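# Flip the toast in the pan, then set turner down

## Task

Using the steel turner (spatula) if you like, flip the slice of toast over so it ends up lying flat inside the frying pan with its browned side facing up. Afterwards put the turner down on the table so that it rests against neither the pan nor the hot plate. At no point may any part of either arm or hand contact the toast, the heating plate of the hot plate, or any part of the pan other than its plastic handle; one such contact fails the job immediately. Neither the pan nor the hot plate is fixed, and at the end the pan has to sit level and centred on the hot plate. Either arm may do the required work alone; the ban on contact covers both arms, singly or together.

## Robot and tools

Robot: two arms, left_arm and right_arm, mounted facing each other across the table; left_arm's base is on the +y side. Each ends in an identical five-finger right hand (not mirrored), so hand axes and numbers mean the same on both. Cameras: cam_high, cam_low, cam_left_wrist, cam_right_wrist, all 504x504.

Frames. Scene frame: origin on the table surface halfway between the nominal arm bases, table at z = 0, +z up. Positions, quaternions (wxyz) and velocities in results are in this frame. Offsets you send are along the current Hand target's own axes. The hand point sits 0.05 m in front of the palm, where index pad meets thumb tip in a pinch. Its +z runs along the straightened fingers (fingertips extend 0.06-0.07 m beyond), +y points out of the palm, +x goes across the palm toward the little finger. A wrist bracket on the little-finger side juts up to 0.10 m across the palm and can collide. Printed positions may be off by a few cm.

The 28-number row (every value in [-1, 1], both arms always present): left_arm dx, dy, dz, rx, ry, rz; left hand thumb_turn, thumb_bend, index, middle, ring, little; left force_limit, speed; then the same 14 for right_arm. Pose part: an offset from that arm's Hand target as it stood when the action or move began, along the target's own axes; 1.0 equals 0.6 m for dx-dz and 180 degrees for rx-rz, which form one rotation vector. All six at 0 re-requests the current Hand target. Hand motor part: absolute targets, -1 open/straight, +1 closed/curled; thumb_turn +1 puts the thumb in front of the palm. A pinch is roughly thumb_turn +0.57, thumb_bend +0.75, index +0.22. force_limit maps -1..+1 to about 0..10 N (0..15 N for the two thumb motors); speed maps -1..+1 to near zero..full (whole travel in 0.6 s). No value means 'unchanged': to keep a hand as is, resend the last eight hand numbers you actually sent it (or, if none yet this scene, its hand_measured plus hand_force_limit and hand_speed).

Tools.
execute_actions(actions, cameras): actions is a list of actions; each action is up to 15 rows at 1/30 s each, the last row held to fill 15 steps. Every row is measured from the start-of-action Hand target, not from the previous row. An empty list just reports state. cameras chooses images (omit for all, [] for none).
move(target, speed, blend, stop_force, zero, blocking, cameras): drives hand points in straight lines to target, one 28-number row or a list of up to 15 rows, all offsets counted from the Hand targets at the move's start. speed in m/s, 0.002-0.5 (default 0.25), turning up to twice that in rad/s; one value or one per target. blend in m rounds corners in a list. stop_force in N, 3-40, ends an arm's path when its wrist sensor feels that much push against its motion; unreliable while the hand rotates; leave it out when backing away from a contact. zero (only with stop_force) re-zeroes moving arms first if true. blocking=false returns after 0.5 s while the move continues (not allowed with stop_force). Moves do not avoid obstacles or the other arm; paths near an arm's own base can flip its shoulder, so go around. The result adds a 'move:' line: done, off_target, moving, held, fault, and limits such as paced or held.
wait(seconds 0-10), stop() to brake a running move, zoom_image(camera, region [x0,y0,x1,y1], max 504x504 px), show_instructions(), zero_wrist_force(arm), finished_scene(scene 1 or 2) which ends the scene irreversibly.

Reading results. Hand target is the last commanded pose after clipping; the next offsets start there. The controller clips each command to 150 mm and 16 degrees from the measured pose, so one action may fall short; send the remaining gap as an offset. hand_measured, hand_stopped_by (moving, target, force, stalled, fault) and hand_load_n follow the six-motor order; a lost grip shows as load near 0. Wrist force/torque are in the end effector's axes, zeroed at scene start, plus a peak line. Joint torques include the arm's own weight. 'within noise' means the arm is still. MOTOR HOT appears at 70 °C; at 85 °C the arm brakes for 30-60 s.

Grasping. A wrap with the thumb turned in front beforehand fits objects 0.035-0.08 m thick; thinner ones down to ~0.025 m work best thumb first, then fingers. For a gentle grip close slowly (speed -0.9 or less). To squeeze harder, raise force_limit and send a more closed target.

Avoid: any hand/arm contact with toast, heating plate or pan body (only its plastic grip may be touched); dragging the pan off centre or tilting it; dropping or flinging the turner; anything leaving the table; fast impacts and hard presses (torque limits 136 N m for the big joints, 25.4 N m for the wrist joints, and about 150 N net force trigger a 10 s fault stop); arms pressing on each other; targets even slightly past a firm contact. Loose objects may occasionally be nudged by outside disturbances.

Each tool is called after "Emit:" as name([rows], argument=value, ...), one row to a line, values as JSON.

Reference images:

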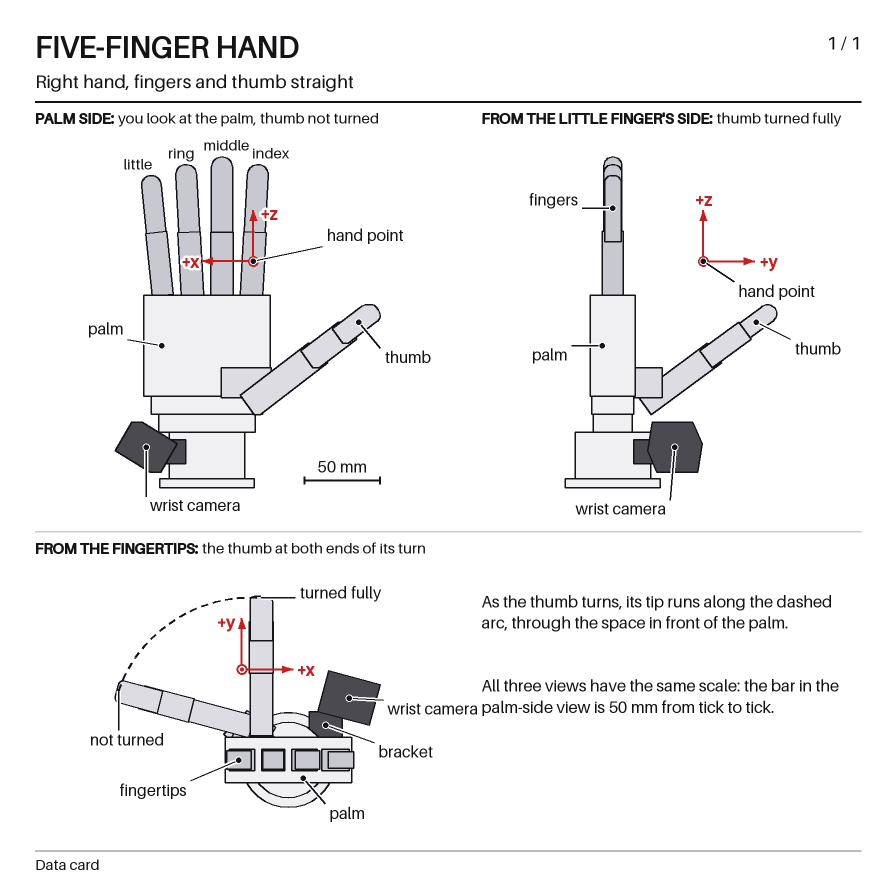

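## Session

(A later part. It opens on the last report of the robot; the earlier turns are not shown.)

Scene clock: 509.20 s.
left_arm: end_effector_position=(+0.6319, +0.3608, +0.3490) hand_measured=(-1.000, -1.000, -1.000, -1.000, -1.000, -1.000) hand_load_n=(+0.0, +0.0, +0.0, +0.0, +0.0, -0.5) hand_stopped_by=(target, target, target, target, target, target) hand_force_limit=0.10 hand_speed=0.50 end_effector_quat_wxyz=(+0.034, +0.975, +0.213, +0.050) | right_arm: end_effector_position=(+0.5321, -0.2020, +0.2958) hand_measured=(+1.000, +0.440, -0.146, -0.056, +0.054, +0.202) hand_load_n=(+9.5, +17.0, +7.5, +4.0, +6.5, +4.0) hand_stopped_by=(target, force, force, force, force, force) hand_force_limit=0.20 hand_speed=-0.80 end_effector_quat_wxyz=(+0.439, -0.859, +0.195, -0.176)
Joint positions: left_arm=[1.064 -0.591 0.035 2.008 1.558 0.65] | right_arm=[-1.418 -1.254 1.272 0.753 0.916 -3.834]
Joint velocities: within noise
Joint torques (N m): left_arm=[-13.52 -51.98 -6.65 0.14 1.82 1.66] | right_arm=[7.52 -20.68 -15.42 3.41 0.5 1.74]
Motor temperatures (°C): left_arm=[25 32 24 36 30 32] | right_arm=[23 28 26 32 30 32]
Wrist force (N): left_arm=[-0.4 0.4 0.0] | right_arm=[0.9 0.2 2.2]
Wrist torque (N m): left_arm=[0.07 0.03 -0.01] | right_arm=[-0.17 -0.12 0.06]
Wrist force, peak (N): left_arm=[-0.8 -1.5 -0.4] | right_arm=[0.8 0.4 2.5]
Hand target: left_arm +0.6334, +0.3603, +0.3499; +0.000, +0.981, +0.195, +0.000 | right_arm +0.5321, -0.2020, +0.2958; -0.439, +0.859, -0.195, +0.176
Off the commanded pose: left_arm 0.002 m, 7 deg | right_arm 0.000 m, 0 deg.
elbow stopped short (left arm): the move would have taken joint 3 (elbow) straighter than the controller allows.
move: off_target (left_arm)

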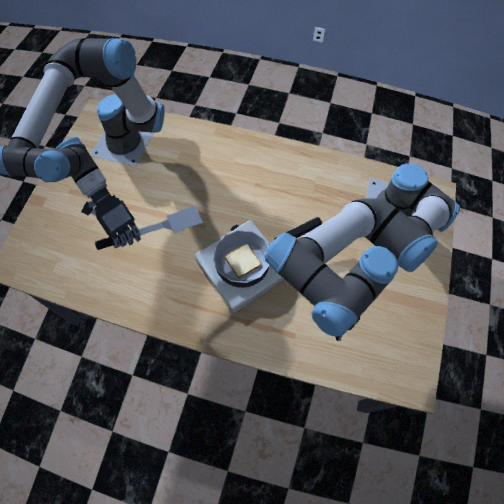

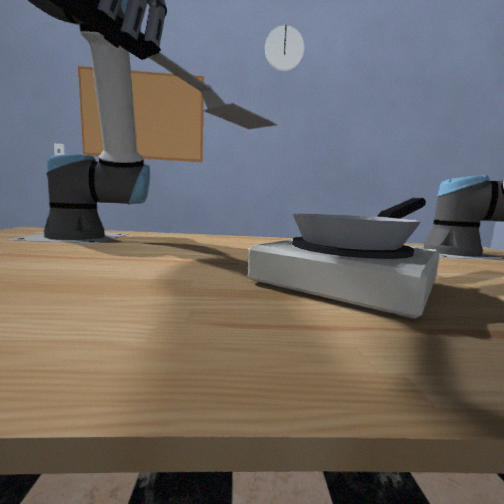

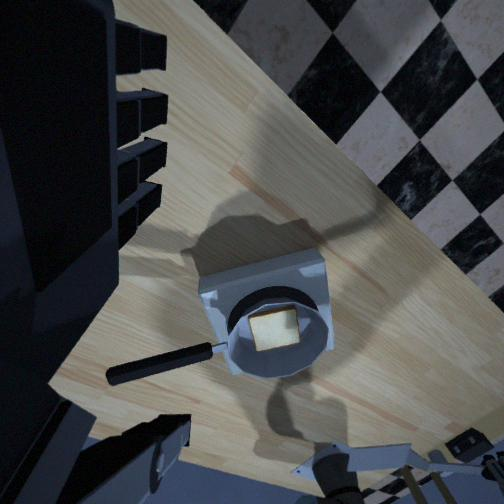

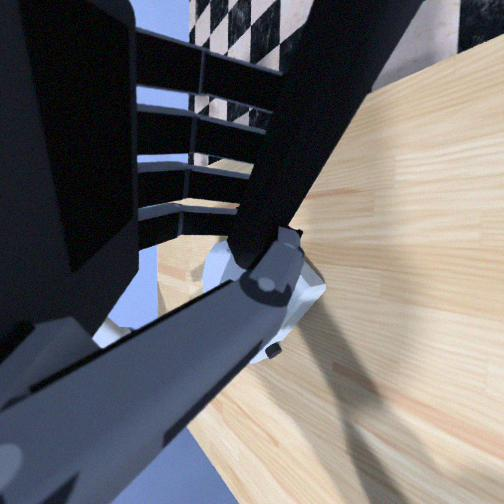

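Emit:
move([
  [-0.0487,-0.0565,0,0,0,0,-1,-1,-1,-1,-1,-1,0.1,0.5,0.0369,-0.232,-0.1556,0,0,0,1,0.55,0.5,0.5,0.5,0.5,0.2,-0.8],
  [-0.0487,-0.0565,0,0,0,0,-1,-1,-1,-1,-1,-1,0.1,0.5,-0.2932,-0.4578,0.1033,0.1399,-0.0088,-0.4779,1,0.55,0.5,0.5,0.5,0.5,0.2,-0.8],
], speed=0.2)

Emit:
zoom_image(camera="cam_left_wrist", region=[180, 200, 420, 440])

Emit:
zoom_image(camera="cam_low", region=[240, 130, 460, 320])

Emit:
zoom_image(camera="cam_high", region=[190, 180, 310, 300])

Scene clock: 548.67 s.
left_arm: end_effector_position=(+0.5934, +0.3805, +0.3500) hand_measured=(-1.000, -1.000, -1.000, -1.000, -1.000, -1.000) hand_load_n=(+0.0, +0.0, +0.0, +0.0, +0.0, +0.0) hand_stopped_by=(target, target, target, target, target, target) hand_force_limit=0.10 hand_speed=0.50 end_effector_quat_wxyz=(+0.000, +0.981, +0.195, +0.000) | right_arm: end_effector_position=(+0.4597, +0.0747, +0.4644) hand_measured=(+1.000, +0.440, -0.146, -0.056, +0.054, +0.202) hand_load_n=(+9.5, +16.5, +7.5, +4.0, +7.0, +4.5) hand_stopped_by=(target, force, force, force, force, force) hand_force_limit=0.20 hand_speed=-0.80 end_effector_quat_wxyz=(-0.365, +0.657, +0.483, +0.450)
Joint positions: left_arm=[1.07 -0.737 0.34 1.969 1.57 0.692] | right_arm=[-0.897 -1.112 0.784 0.741 0.963 -4.91]
Joint velocities: within noise
Joint torques (N m): left_arm=[-12.43 -37.49 -9.92 3.75 -1.51 -1.4] | right_arm=[-6.71 -53.17 -10.71 -0.76 1.35 -1.81]
Motor temperatures (°C): left_arm=[25 32 24 36 30 32] | right_arm=[23 28 26 32 30 32]
Wrist force (N): left_arm=[-0.2 -0.1 0.0] | right_arm=[0.1 0.2 2.0]
Wrist torque (N m): left_arm=[-0.02 0.02 -0.02] | right_arm=[-0.02 -0.12 0.10]
Wrist force, peak (N): left_arm=[-0.5 0.0 -0.7] | right_arm=[0.4 1.8 3.4]
Hand target: left_arm +0.5934, +0.3805, +0.3500; +0.000, +0.981, +0.195, +0.000 | right_arm +0.4597, +0.0747, +0.4645; -0.365, +0.657, +0.483, +0.450
Off the commanded pose: left_arm 0.000 m, 0 deg | right_arm 0.000 m, 0 deg.
move: done

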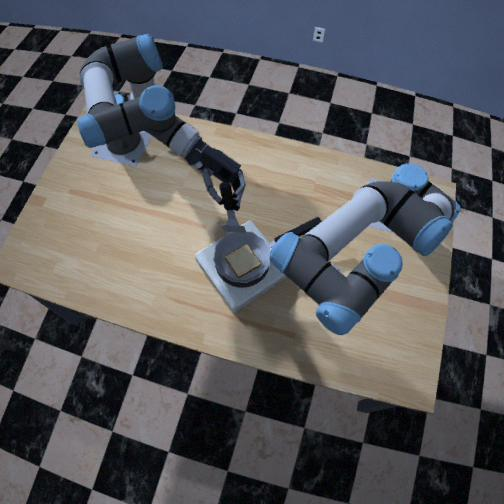

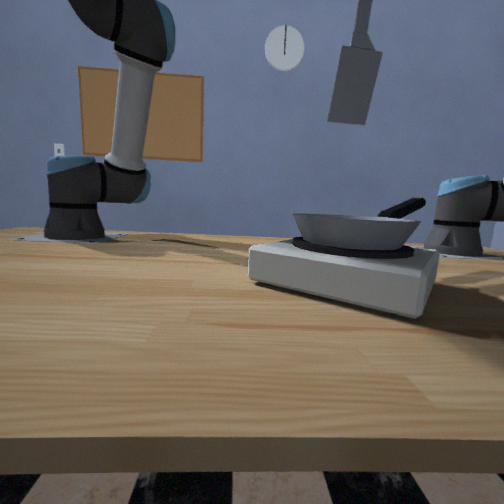

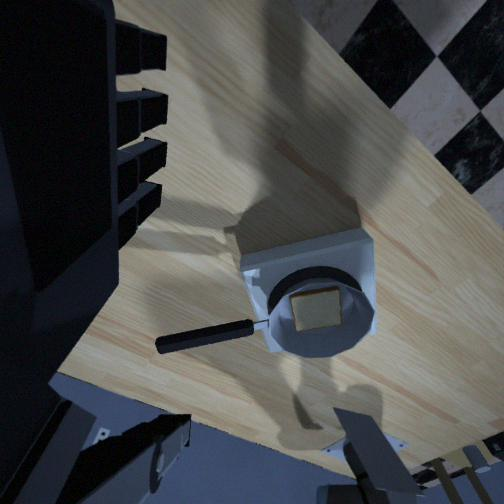

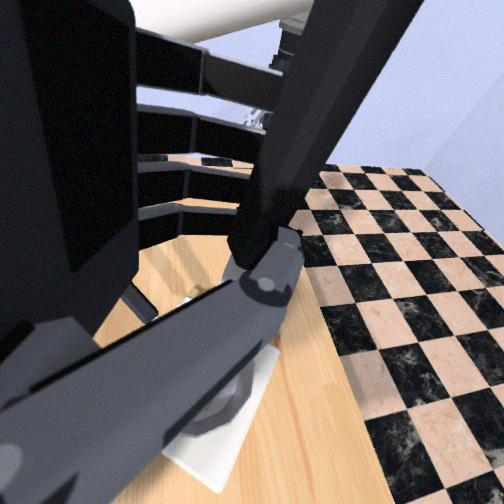

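Scaled by 2.100.

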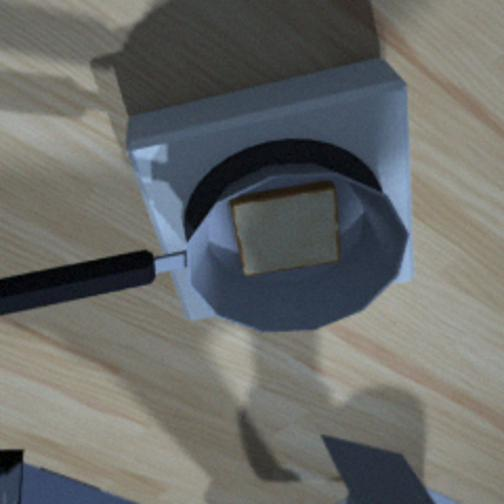

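Scaled by 2.291.

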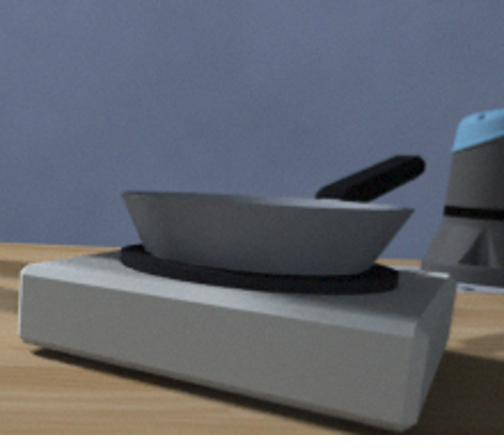

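Scaled by 4.200.

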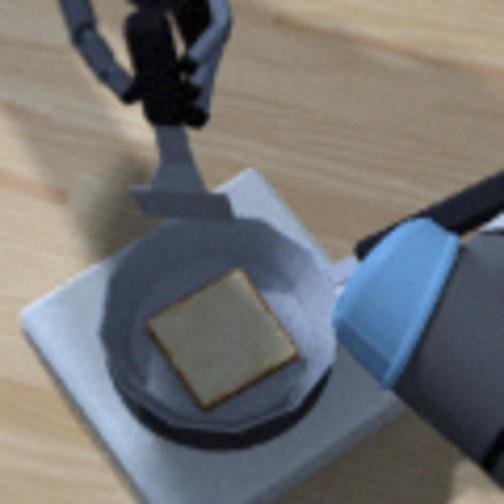

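Emit:
move(target=[0,0,0,0,0,0,-1,-1,-1,-1,-1,-1,0.1,0.5,-0.1783,-0.0792,0.0577,0,0,0,1,0.55,0.5,0.5,0.5,0.5,0.2,-0.8], speed=0.1, cameras=["cam_left_wrist","cam_high","cam_low"])

Emit:
zoom_image(camera="cam_left_wrist", region=[240, 240, 400, 400])

Emit:
zoom_image(camera="cam_low", region=[270, 150, 450, 280])

Emit:
zoom_image(camera="cam_high", region=[190, 180, 310, 300])

Scene clock: 586.87 s.
left_arm: end_effector_position=(+0.5934, +0.3805, +0.3500) hand_measured=(-1.000, -1.000, -1.000, -1.000, -1.000, -1.000) hand_load_n=(+0.0, +0.0, +0.0, +0.0, +0.0, +0.0) hand_stopped_by=(target, target, target, target, target, target) hand_force_limit=0.10 hand_speed=0.50 end_effector_quat_wxyz=(+0.000, +0.981, +0.195, +0.000) | right_arm: end_effector_position=(+0.4084, +0.0862, +0.3545) hand_measured=(+1.000, +0.440, -0.146, -0.056, +0.054, +0.202) hand_load_n=(+9.5, +16.5, +7.5, +4.0, +7.0, +4.5) hand_stopped_by=(target, force, force, force, force, force) hand_force_limit=0.20 hand_speed=-0.80 end_effector_quat_wxyz=(-0.365, +0.657, +0.483, +0.450)
Joint positions: left_arm=[1.07 -0.737 0.34 1.969 1.57 0.692] | right_arm=[-0.815 -1.223 1.227 0.389 1.04 -4.872]
Joint velocities: within noise
Joint torques (N m): left_arm=[-12.79 -38.93 -9.99 3.39 -1.65 -1.01] | right_arm=[-7.83 -23.74 -17.22 -0.29 -2.04 -2.32]
Motor temperatures (°C): left_arm=[25 33 24 36 30 32] | right_arm=[23 28 26 32 30 32]
Wrist force (N): left_arm=[0.0 -0.1 0.0] | right_arm=[0.4 0.4 2.2]
Wrist torque (N m): left_arm=[-0.03 -0.02 -0.01] | right_arm=[0.01 -0.16 0.12]
Wrist force, peak (N): left_arm=[0.3 0.1 0.6] | right_arm=[-0.7 -0.3 2.4]
Hand target: left_arm +0.5934, +0.3805, +0.3500; +0.000, +0.981, +0.195, +0.000 | right_arm +0.4085, +0.0862, +0.3543; -0.365, +0.657, +0.483, +0.450
Off the commanded pose: left_arm 0.000 m, 0 deg | right_arm 0.000 m, 0 deg.
move: done
Images, in order (width x height): cam_high 504x504, cam_low 504x504, cam_left_wrist 504x504.

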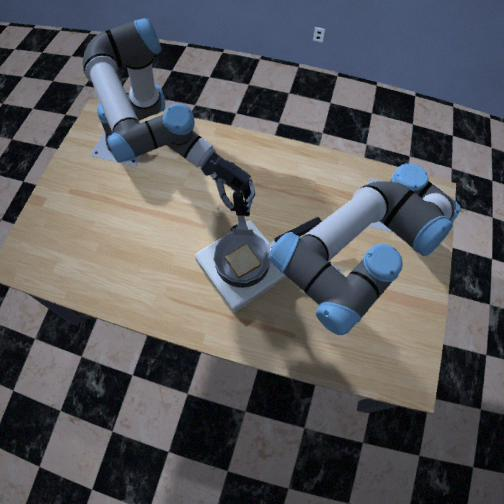

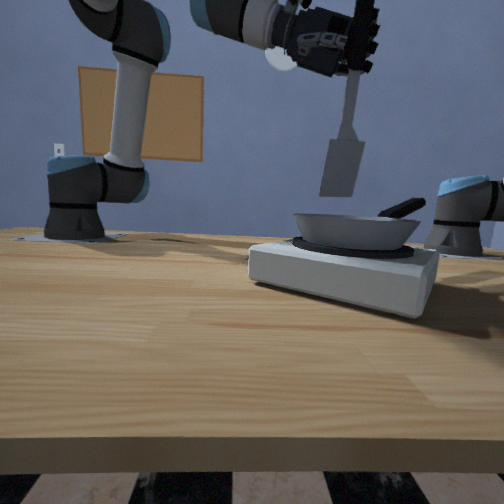

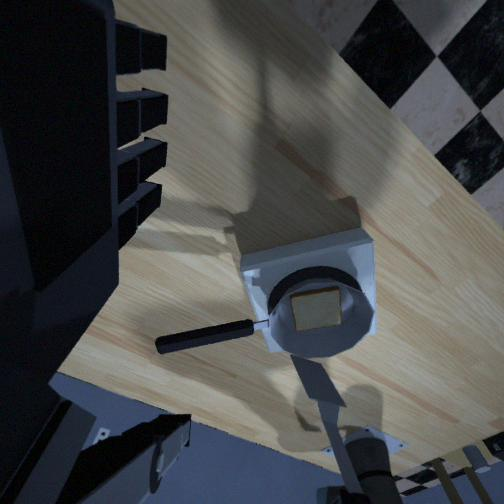

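Scaled by 3.150.

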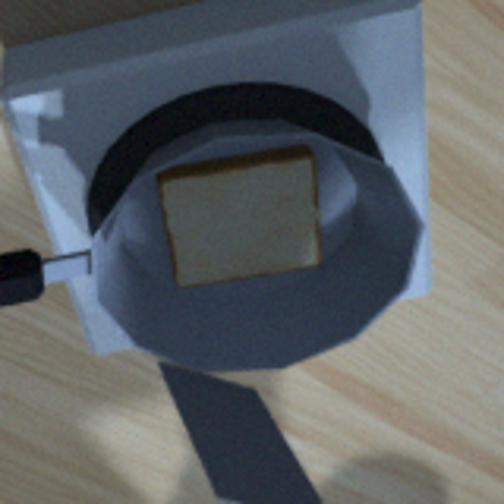

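Scaled by 2.800.

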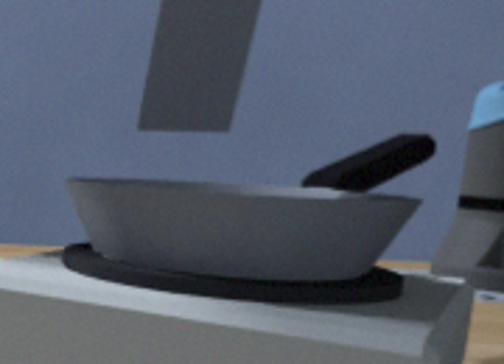

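Scaled by 4.200.

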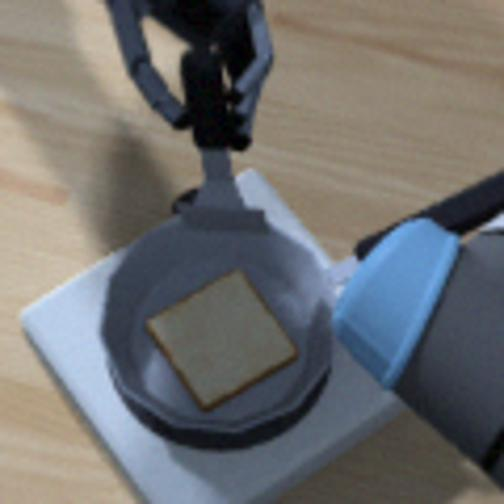

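Emit:
move(target=[0,0,0,0,0,0,-1,-1,-1,-1,-1,-1,0.1,0.5,-0.0555,0.008,0.0312,0,0,0,1,0.55,0.5,0.5,0.5,0.5,0.2,-0.8], speed=0.05, stop_force=3, cameras=["cam_left_wrist","cam_high","cam_low"])

Emit:
zoom_image(camera="cam_left_wrist", region=[240, 240, 400, 400])

Emit:
zoom_image(camera="cam_high", region=[190, 180, 310, 300])

Scene clock: 619.13 s.
left_arm: end_effector_position=(+0.5934, +0.3805, +0.3500) hand_measured=(-1.000, -1.000, -1.000, -1.000, -1.000, -1.000) hand_load_n=(+0.0, +0.0, +0.0, +0.0, +0.0, +0.0) hand_stopped_by=(target, target, target, target, target, target) hand_force_limit=0.10 hand_speed=0.50 end_effector_quat_wxyz=(+0.000, +0.981, +0.195, +0.000) | right_arm: end_effector_position=(+0.4133, +0.0919, +0.3165) hand_measured=(+1.000, +0.440, -0.146, -0.056, +0.054, +0.202) hand_load_n=(+9.5, +16.5, +8.0, +4.0, +7.0, +4.5) hand_stopped_by=(target, force, force, force, force, force) hand_force_limit=0.20 hand_speed=-0.80 end_effector_quat_wxyz=(-0.365, +0.657, +0.483, +0.450)
Joint positions: left_arm=[1.07 -0.737 0.34 1.969 1.57 0.692] | right_arm=[-0.813 -1.2 1.291 0.3 1.041 -4.871]
Joint velocities: within noise
Joint torques (N m): left_arm=[-12.49 -42.03 -11.49 3.39 -1.65 -0.48] | right_arm=[1.93 -51.53 -32.24 1.96 -0.21 1.92]
Motor temperatures (°C): left_arm=[25 33 24 36 30 32] | right_arm=[23 28 26 32 30 32]
Wrist force (N): left_arm=[-0.3 -0.1 0.2] | right_arm=[0.3 0.4 2.0]
Wrist torque (N m): left_arm=[-0.03 0.02 -0.02] | right_arm=[0.03 -0.15 0.13]
Wrist force, peak (N): left_arm=[0.2 -0.7 -0.1] | right_arm=[-0.1 0.5 2.5]
Hand target: left_arm +0.5934, +0.3805, +0.3500; +0.000, +0.981, +0.195, +0.000 | right_arm +0.4133, +0.0919, +0.3165; -0.365, +0.657, +0.483, +0.450
Off the commanded pose: left_arm 0.000 m, 0 deg | right_arm 0.000 m, 0 deg.
move: done
Images, in order (width x height): cam_high 504x504, cam_low 504x504, cam_left_wrist 504x504.

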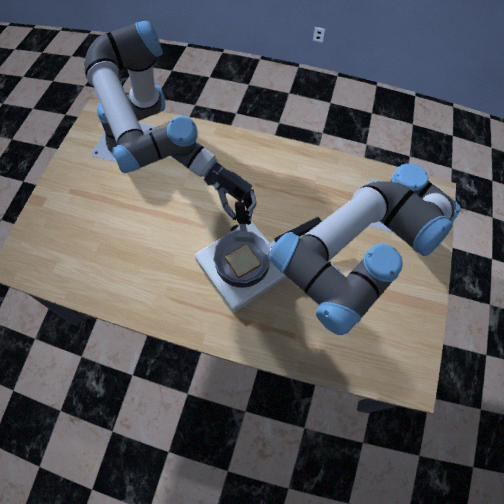

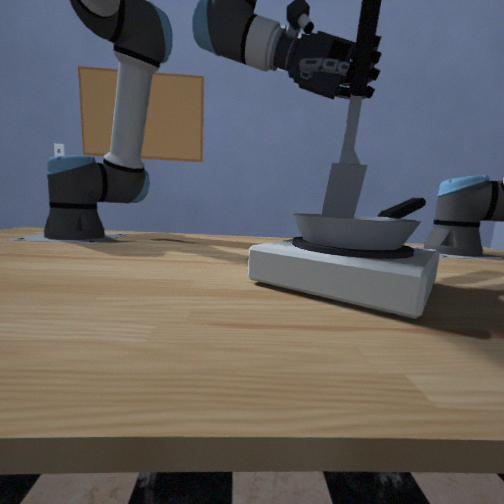

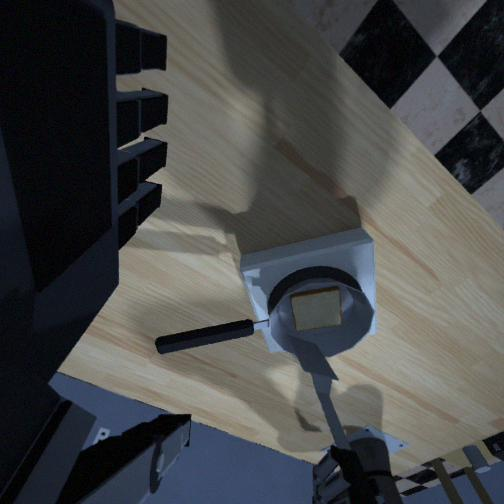

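Scaled by 3.150.

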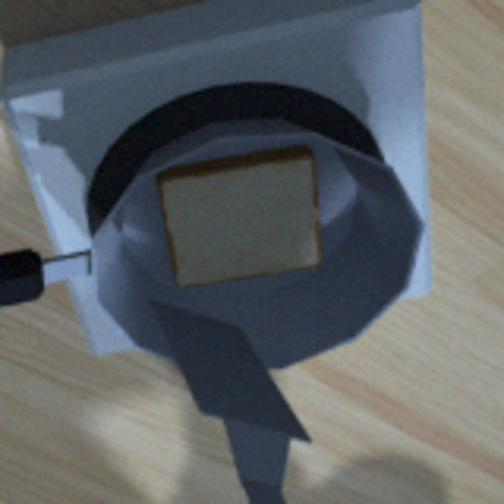

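Scaled by 4.200.

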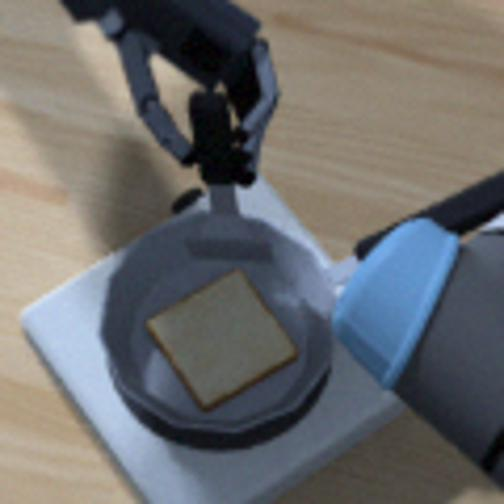

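Emit:
move(target=[0,0,0,0,0,0,-1,-1,-1,-1,-1,-1,0.1,0.5,-0.0417,0.002,0.0145,0,0,0,1,0.55,0.5,0.5,0.5,0.5,0.2,-0.8], speed=0.015, stop_force=3, cameras=["cam_left_wrist","cam_high","cam_low"])

Emit:
zoom_image(camera="cam_left_wrist", region=[240, 240, 400, 400])

Emit:
zoom_image(camera="cam_high", region=[190, 180, 310, 300])

Scene clock: 632.97 s.
left_arm: end_effector_position=(+0.5934, +0.3805, +0.3500) hand_measured=(-1.000, -1.000, -1.000, -1.000, -1.000, -1.000) hand_load_n=(+0.0, -0.5, +0.0, +0.0, +0.0, +0.0) hand_stopped_by=(target, target, target, target, target, target) hand_force_limit=0.10 hand_speed=0.50 end_effector_quat_wxyz=(+0.000, +0.981, +0.195, +0.000) | right_arm: end_effector_position=(+0.4133, +0.0918, +0.2919) hand_measured=(+1.000, +0.440, -0.146, -0.056, +0.054, +0.202) hand_load_n=(+9.0, +16.5, +7.5, +4.0, +7.0, +4.5) hand_stopped_by=(target, force, force, force, force, force) hand_force_limit=0.20 hand_speed=-0.80 end_effector_quat_wxyz=(-0.365, +0.657, +0.483, +0.450)
Joint positions: left_arm=[1.07 -0.737 0.34 1.969 1.57 0.692] | right_arm=[-0.813 -1.193 1.345 0.24 1.041 -4.871]
Joint velocities: within noise
Joint torques (N m): left_arm=[-12.05 -42.66 -12.38 2.82 -1.34 -0.04] | right_arm=[-7.15 -49.56 -30.17 1.07 -1.83 -1.83]
Motor temperatures (°C): left_arm=[25 33 24 36 30 32] | right_arm=[23 28 26 32 30 32]
Wrist force (N): left_arm=[-0.5 -0.3 0.2] | right_arm=[3.0 0.3 1.1]
Wrist torque (N m): left_arm=[-0.06 0.06 -0.04] | right_arm=[0.04 -0.12 0.20]
Wrist force, peak (N): left_arm=[-0.7 -0.3 0.1] | right_arm=[3.6 0.5 0.9]
Hand target: left_arm +0.5934, +0.3805, +0.3500; +0.000, +0.981, +0.195, +0.000 | right_arm +0.4133, +0.0918, +0.2919; -0.365, +0.657, +0.483, +0.450 (not the last commanded pose)
Off the commanded pose: left_arm 0.000 m, 0 deg | right_arm 0.002 m, 0 deg.
move: contact (right_arm)
Images, in order (width x height): cam_high 504x504, cam_low 504x504, cam_left_wrist 504x504.

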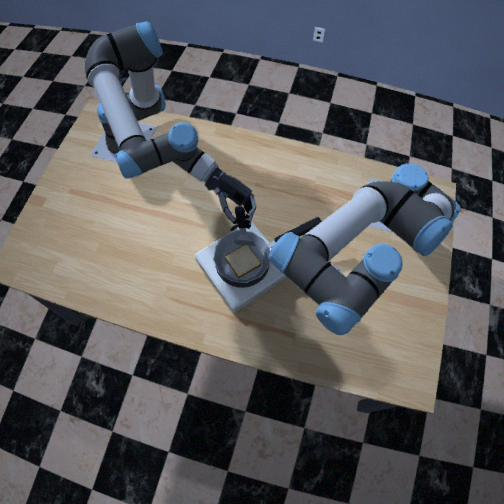

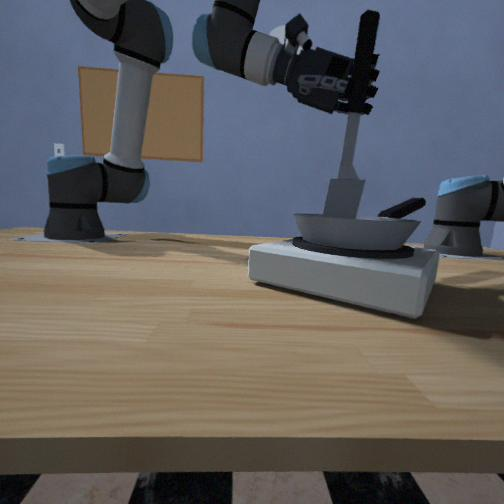

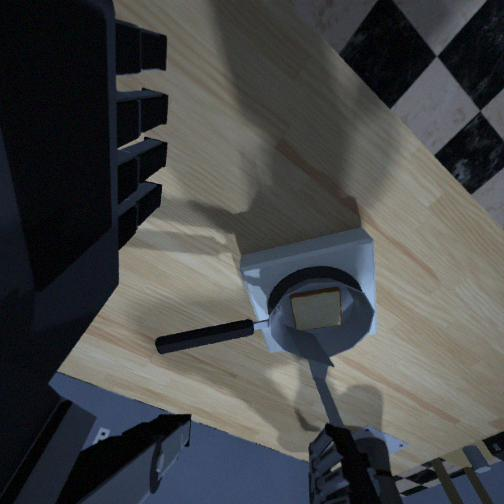

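Scaled by 3.150.

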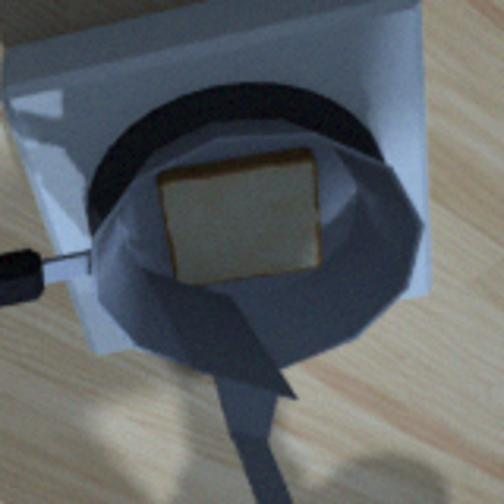

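Scaled by 4.200.

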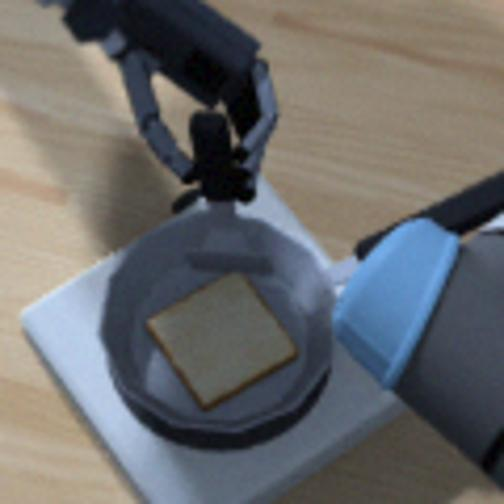

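Emit:
move([
  [0,0,0,0,0,0,-1,-1,-1,-1,-1,-1,0.1,0.5,0.0063,-0.0003,-0.0022,0,0,0,1,0.55,0.5,0.5,0.5,0.5,0.2,-0.8],
  [0,0,0,0,0,0,-1,-1,-1,-1,-1,-1,0.1,0.5,0.0166,0.0427,0.0213,0,0,0,1,0.55,0.5,0.5,0.5,0.5,0.2,-0.8],
], speed=0.02, cameras=["cam_left_wrist","cam_high","cam_low"])

Emit:
zoom_image(camera="cam_left_wrist", region=[240, 240, 400, 400])

Emit:
zoom_image(camera="cam_high", region=[190, 180, 310, 300])

Scene clock: 644.43 s.
left_arm: end_effector_position=(+0.5934, +0.3805, +0.3500) hand_measured=(-1.000, -1.000, -1.000, -1.000, -1.000, -1.000) hand_load_n=(+0.0, +0.0, +0.0, +0.0, +0.0, +0.0) hand_stopped_by=(target, target, target, target, target, target) hand_force_limit=0.10 hand_speed=0.50 end_effector_quat_wxyz=(+0.000, +0.981, +0.195, +0.000) | right_arm: end_effector_position=(+0.4425, +0.0997, +0.2959) hand_measured=(+1.000, +0.440, -0.146, -0.056, +0.054, +0.202) hand_load_n=(+10.0, +16.5, +7.5, +4.0, +7.0, +4.5) hand_stopped_by=(target, force, force, force, force, force) hand_force_limit=0.20 hand_speed=-0.80 end_effector_quat_wxyz=(-0.365, +0.657, +0.483, +0.450) end_effector_velocity=(-0.002, +0.000, -0.003) end_effector_angular_velocity=(-0.003, +0.004, +0.001)
Joint positions: left_arm=[1.07 -0.737 0.34 1.969 1.57 0.692] | right_arm=[-0.84 -1.136 1.254 0.28 1.016 -4.883]
Joint velocities: left_arm=[within noise] | right_arm=[0.001 0 0.005 0 0 0]
Joint torques (N m): left_arm=[-11.58 -44.81 -15.17 2.66 -1.37 0.4] | right_arm=[6.75 -54.44 -13.91 -0.36 -0.06 -1.66]
Motor temperatures (°C): left_arm=[25 33 24 36 30 32] | right_arm=[23 28 26 32 30 32]
Wrist force (N): left_arm=[0.1 -0.3 0.2] | right_arm=[0.2 0.6 1.8]
Wrist torque (N m): left_arm=[-0.06 -0.03 0.00] | right_arm=[0.06 -0.13 0.12]
Wrist force, peak (N): left_arm=[0.3 -0.6 0.3] | right_arm=[3.3 0.3 1.4]
Hand target: left_arm +0.5934, +0.3805, +0.3500; +0.000, +0.981, +0.195, +0.000 | right_arm +0.4423, +0.0997, +0.2960; -0.365, +0.657, +0.483, +0.450
Off the commanded pose: left_arm 0.000 m, 0 deg | right_arm 0.000 m, 0 deg.
move: done
Images, in order (width x height): cam_high 504x504, cam_low 504x504, cam_left_wrist 504x504.

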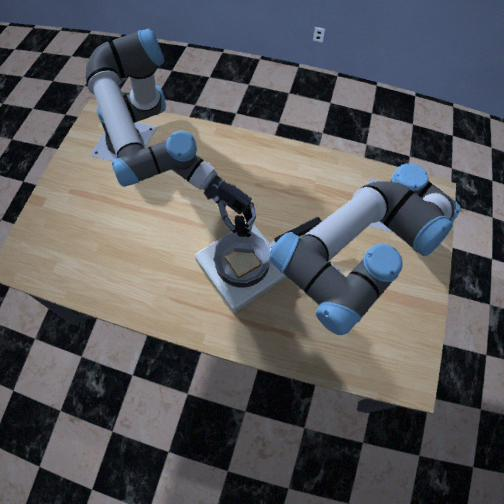

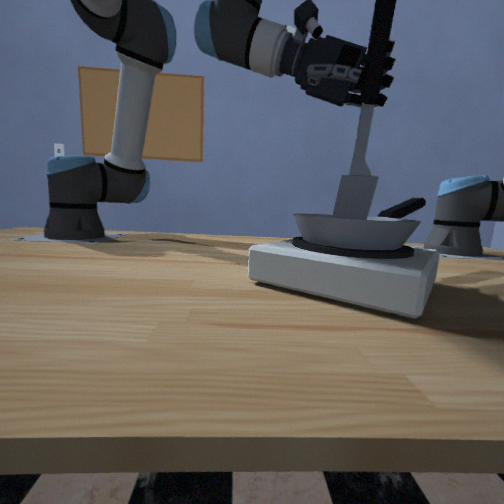

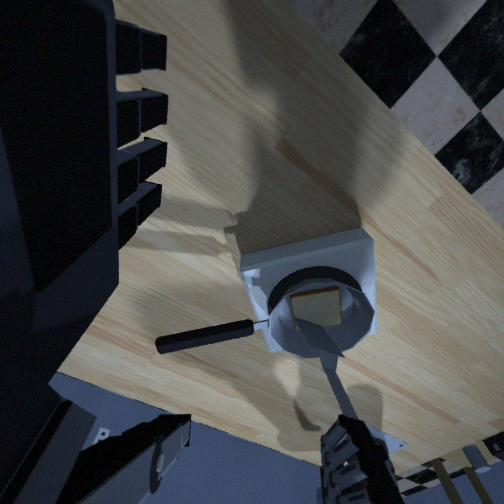

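Scaled by 3.150.

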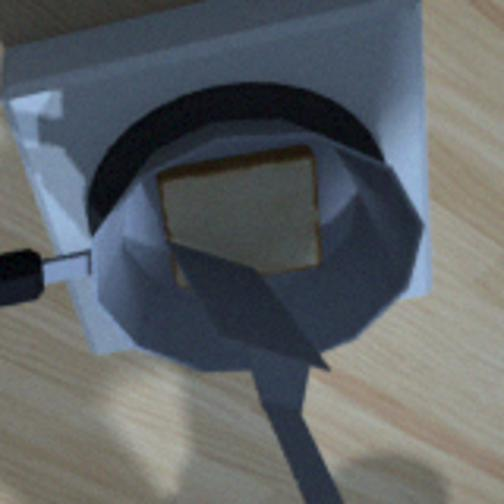

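Scaled by 4.200.

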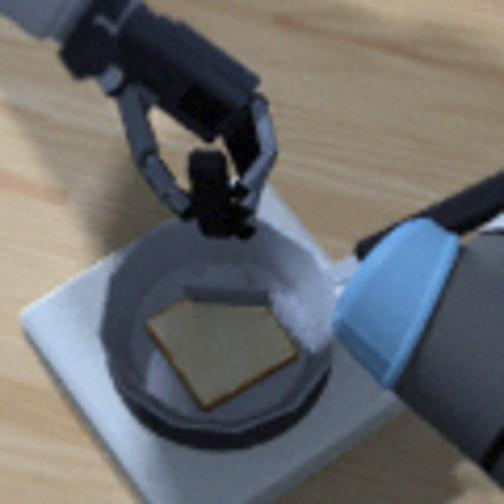

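Emit:
move([
  [0,0,0,0,0,0,-1,-1,-1,-1,-1,-1,0.1,0.5,0.0236,-0.0011,-0.0082,0,0,0,1,0.55,0.5,0.5,0.5,0.5,0.2,-0.8],
  [0,0,0,0,0,0,-1,-1,-1,-1,-1,-1,0.1,0.5,0.0061,-0.0575,-0.0508,0,0,0,1,0.55,0.5,0.5,0.5,0.5,0.2,-0.8],
], speed=0.05, cameras=["cam_left_wrist","cam_high"])

Emit:
zoom_image(camera="cam_left_wrist", region=[240, 240, 400, 400])

Emit:
zoom_image(camera="cam_high", region=[190, 180, 310, 300])

Scene clock: 686.53 s.
left_arm: end_effector_position=(+0.5934, +0.3805, +0.3500) hand_measured=(-1.000, -1.000, -1.000, -1.000, -1.000, -1.000) hand_load_n=(+0.0, +0.0, +0.0, +0.0, +0.0, +0.0) hand_stopped_by=(target, target, target, target, target, target) hand_force_limit=0.10 hand_speed=0.50 end_effector_quat_wxyz=(+0.000, +0.981, +0.195, +0.000) | right_arm: end_effector_position=(+0.4022, +0.0823, +0.3111) hand_measured=(+1.000, +0.440, -0.146, -0.056, +0.054, +0.202) hand_load_n=(+9.5, +16.5, +8.0, +4.0, +7.0, +4.5) hand_stopped_by=(target, force, force, force, force, force) hand_force_limit=0.20 hand_speed=-0.80 end_effector_quat_wxyz=(-0.365, +0.657, +0.483, +0.450)
Joint positions: left_arm=[1.07 -0.737 0.34 1.969 1.57 0.692] | right_arm=[-0.812 -1.234 1.352 0.273 1.042 -4.87]
Joint velocities: within noise
Joint torques (N m): left_arm=[-11.14 -47.34 -14.97 2.52 -1.45 0.88] | right_arm=[-9.15 -22.79 -33.05 1.96 -2.49 -0.02]
Motor temperatures (°C): left_arm=[25 33 24 36 30 32] | right_arm=[23 28 26 32 30 32]
Wrist force (N): left_arm=[-0.2 -0.1 0.4] | right_arm=[0.4 0.3 1.9]
Wrist torque (N m): left_arm=[-0.05 -0.01 -0.01] | right_arm=[0.02 -0.16 0.14]
Wrist force, peak (N): left_arm=[-0.2 -0.4 0.5] | right_arm=[0.5 0.9 2.6]
Hand target: left_arm +0.5934, +0.3805, +0.3500; +0.000, +0.981, +0.195, +0.000 | right_arm +0.4023, +0.0822, +0.3110; -0.365, +0.657, +0.483, +0.450
Off the commanded pose: left_arm 0.000 m, 0 deg | right_arm 0.000 m, 0 deg.
move: done
Images, in order (width x height): cam_high 504x504, cam_left_wrist 504x504.

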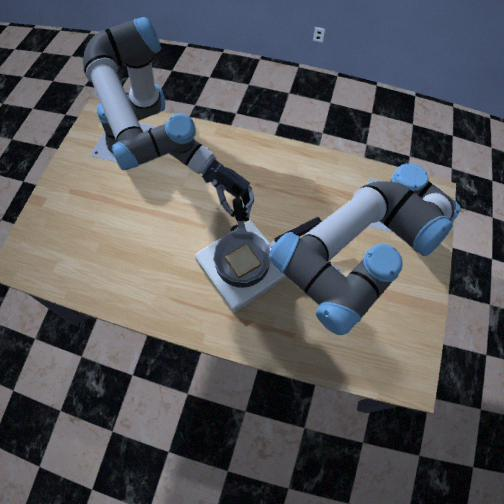

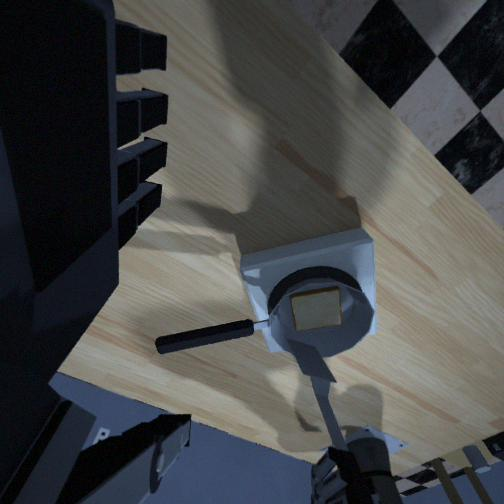

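Scaled by 3.150.

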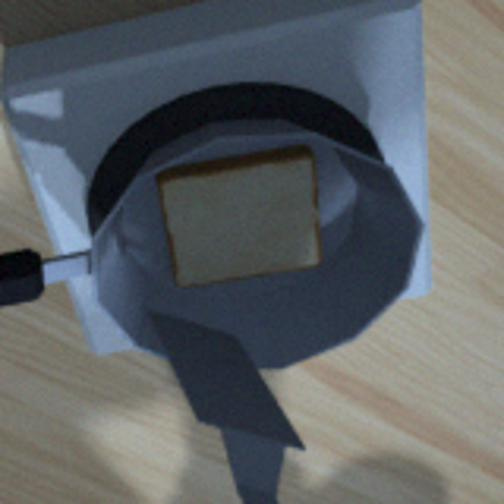

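Scaled by 4.200.

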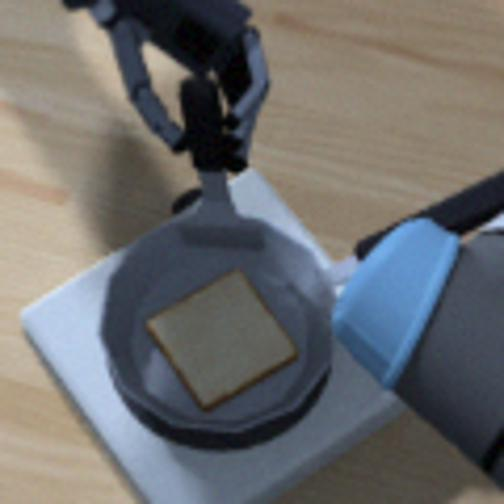

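Emit:
move(target=[0,0,0,0,0,0,-1,-1,-1,-1,-1,-1,0.1,0.5,-0.0629,0.003,0.0219,0,0,0,1,0.55,0.5,0.5,0.5,0.5,0.2,-0.8], speed=0.015, stop_force=3, cameras=["cam_left_wrist","cam_high","cam_low"])

Emit:
zoom_image(camera="cam_left_wrist", region=[240, 240, 400, 400])

Emit:
zoom_image(camera="cam_high", region=[190, 180, 310, 300])

Scene clock: 700.50 s.
left_arm: end_effector_position=(+0.5934, +0.3805, +0.3500) hand_measured=(-1.000, -1.000, -1.000, -1.000, -1.000, -1.000) hand_load_n=(+0.0, +0.0, +0.0, +0.0, +0.0, +0.0) hand_stopped_by=(target, target, target, target, target, target) hand_force_limit=0.10 hand_speed=0.50 end_effector_quat_wxyz=(+0.000, +0.981, +0.195, +0.000) | right_arm: end_effector_position=(+0.4023, +0.0822, +0.2849) hand_measured=(+1.000, +0.440, -0.146, -0.056, +0.054, +0.202) hand_load_n=(+9.5, +17.0, +9.0, +4.5, +5.5, +2.5) hand_stopped_by=(target, force, force, force, force, force) hand_force_limit=0.20 hand_speed=-0.80 end_effector_quat_wxyz=(-0.365, +0.657, +0.483, +0.450)
Joint positions: left_arm=[1.07 -0.737 0.34 1.969 1.57 0.692] | right_arm=[-0.812 -1.224 1.407 0.209 1.042 -4.871]
Joint velocities: within noise
Joint torques (N m): left_arm=[-12.13 -47.67 -17.07 2.12 -1.31 1.44] | right_arm=[-6.67 -48.61 -30.46 -2.02 1.19 1.57]
Motor temperatures (°C): left_arm=[25 33 24 36 30 32] | right_arm=[23 28 26 32 30 32]
Wrist force (N): left_arm=[0.1 0.0 0.2] | right_arm=[3.1 0.7 2.8]
Wrist torque (N m): left_arm=[-0.03 -0.05 0.01] | right_arm=[-0.05 0.06 0.04]
Wrist force, peak (N): left_arm=[-0.4 -0.5 0.3] | right_arm=[11.8 1.1 1.3]
Hand target: left_arm +0.5934, +0.3805, +0.3500; +0.000, +0.981, +0.195, +0.000 | right_arm +0.4023, +0.0822, +0.2849; -0.365, +0.657, +0.483, +0.450 (not the last commanded pose)
Off the commanded pose: left_arm 0.000 m, 0 deg | right_arm 0.014 m, 0 deg.
move: contact (right_arm)
Images, in order (width x height): cam_high 504x504, cam_low 504x504, cam_left_wrist 504x504.

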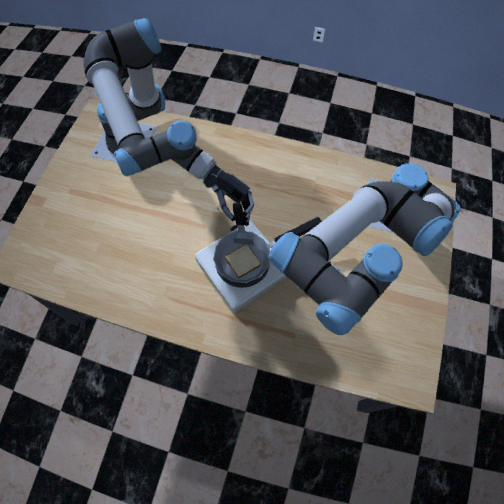

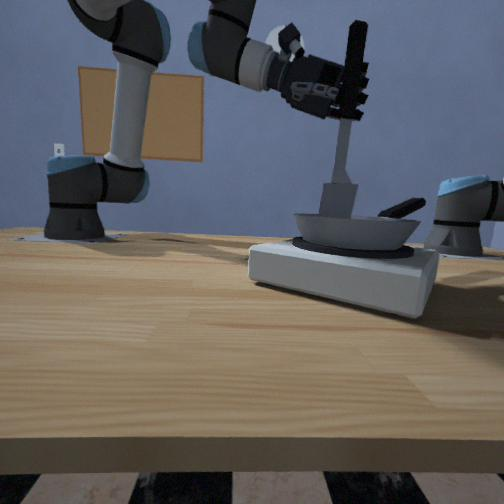

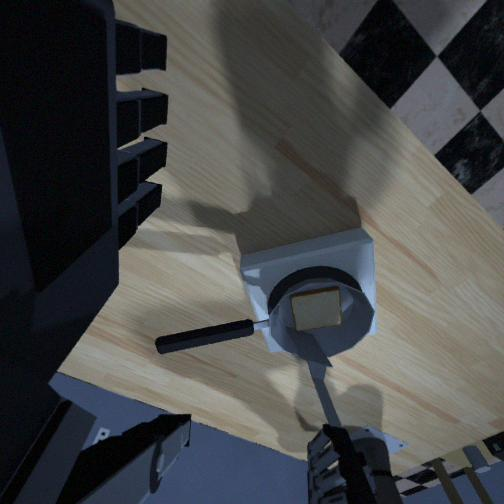

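Scaled by 3.150.

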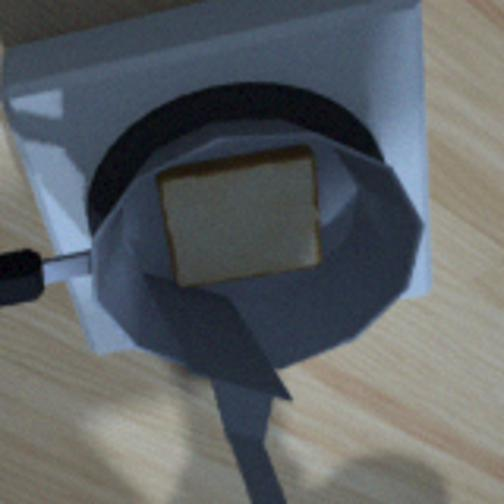

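Scaled by 4.200.

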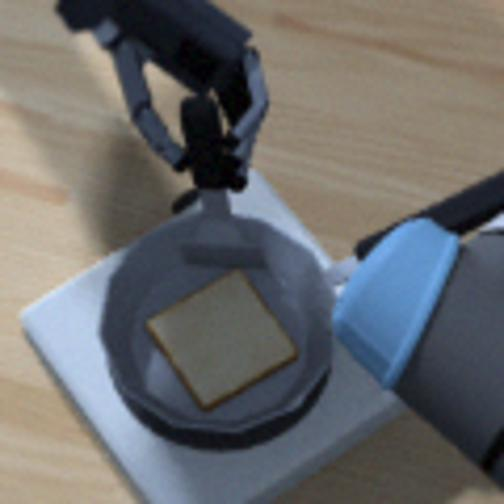

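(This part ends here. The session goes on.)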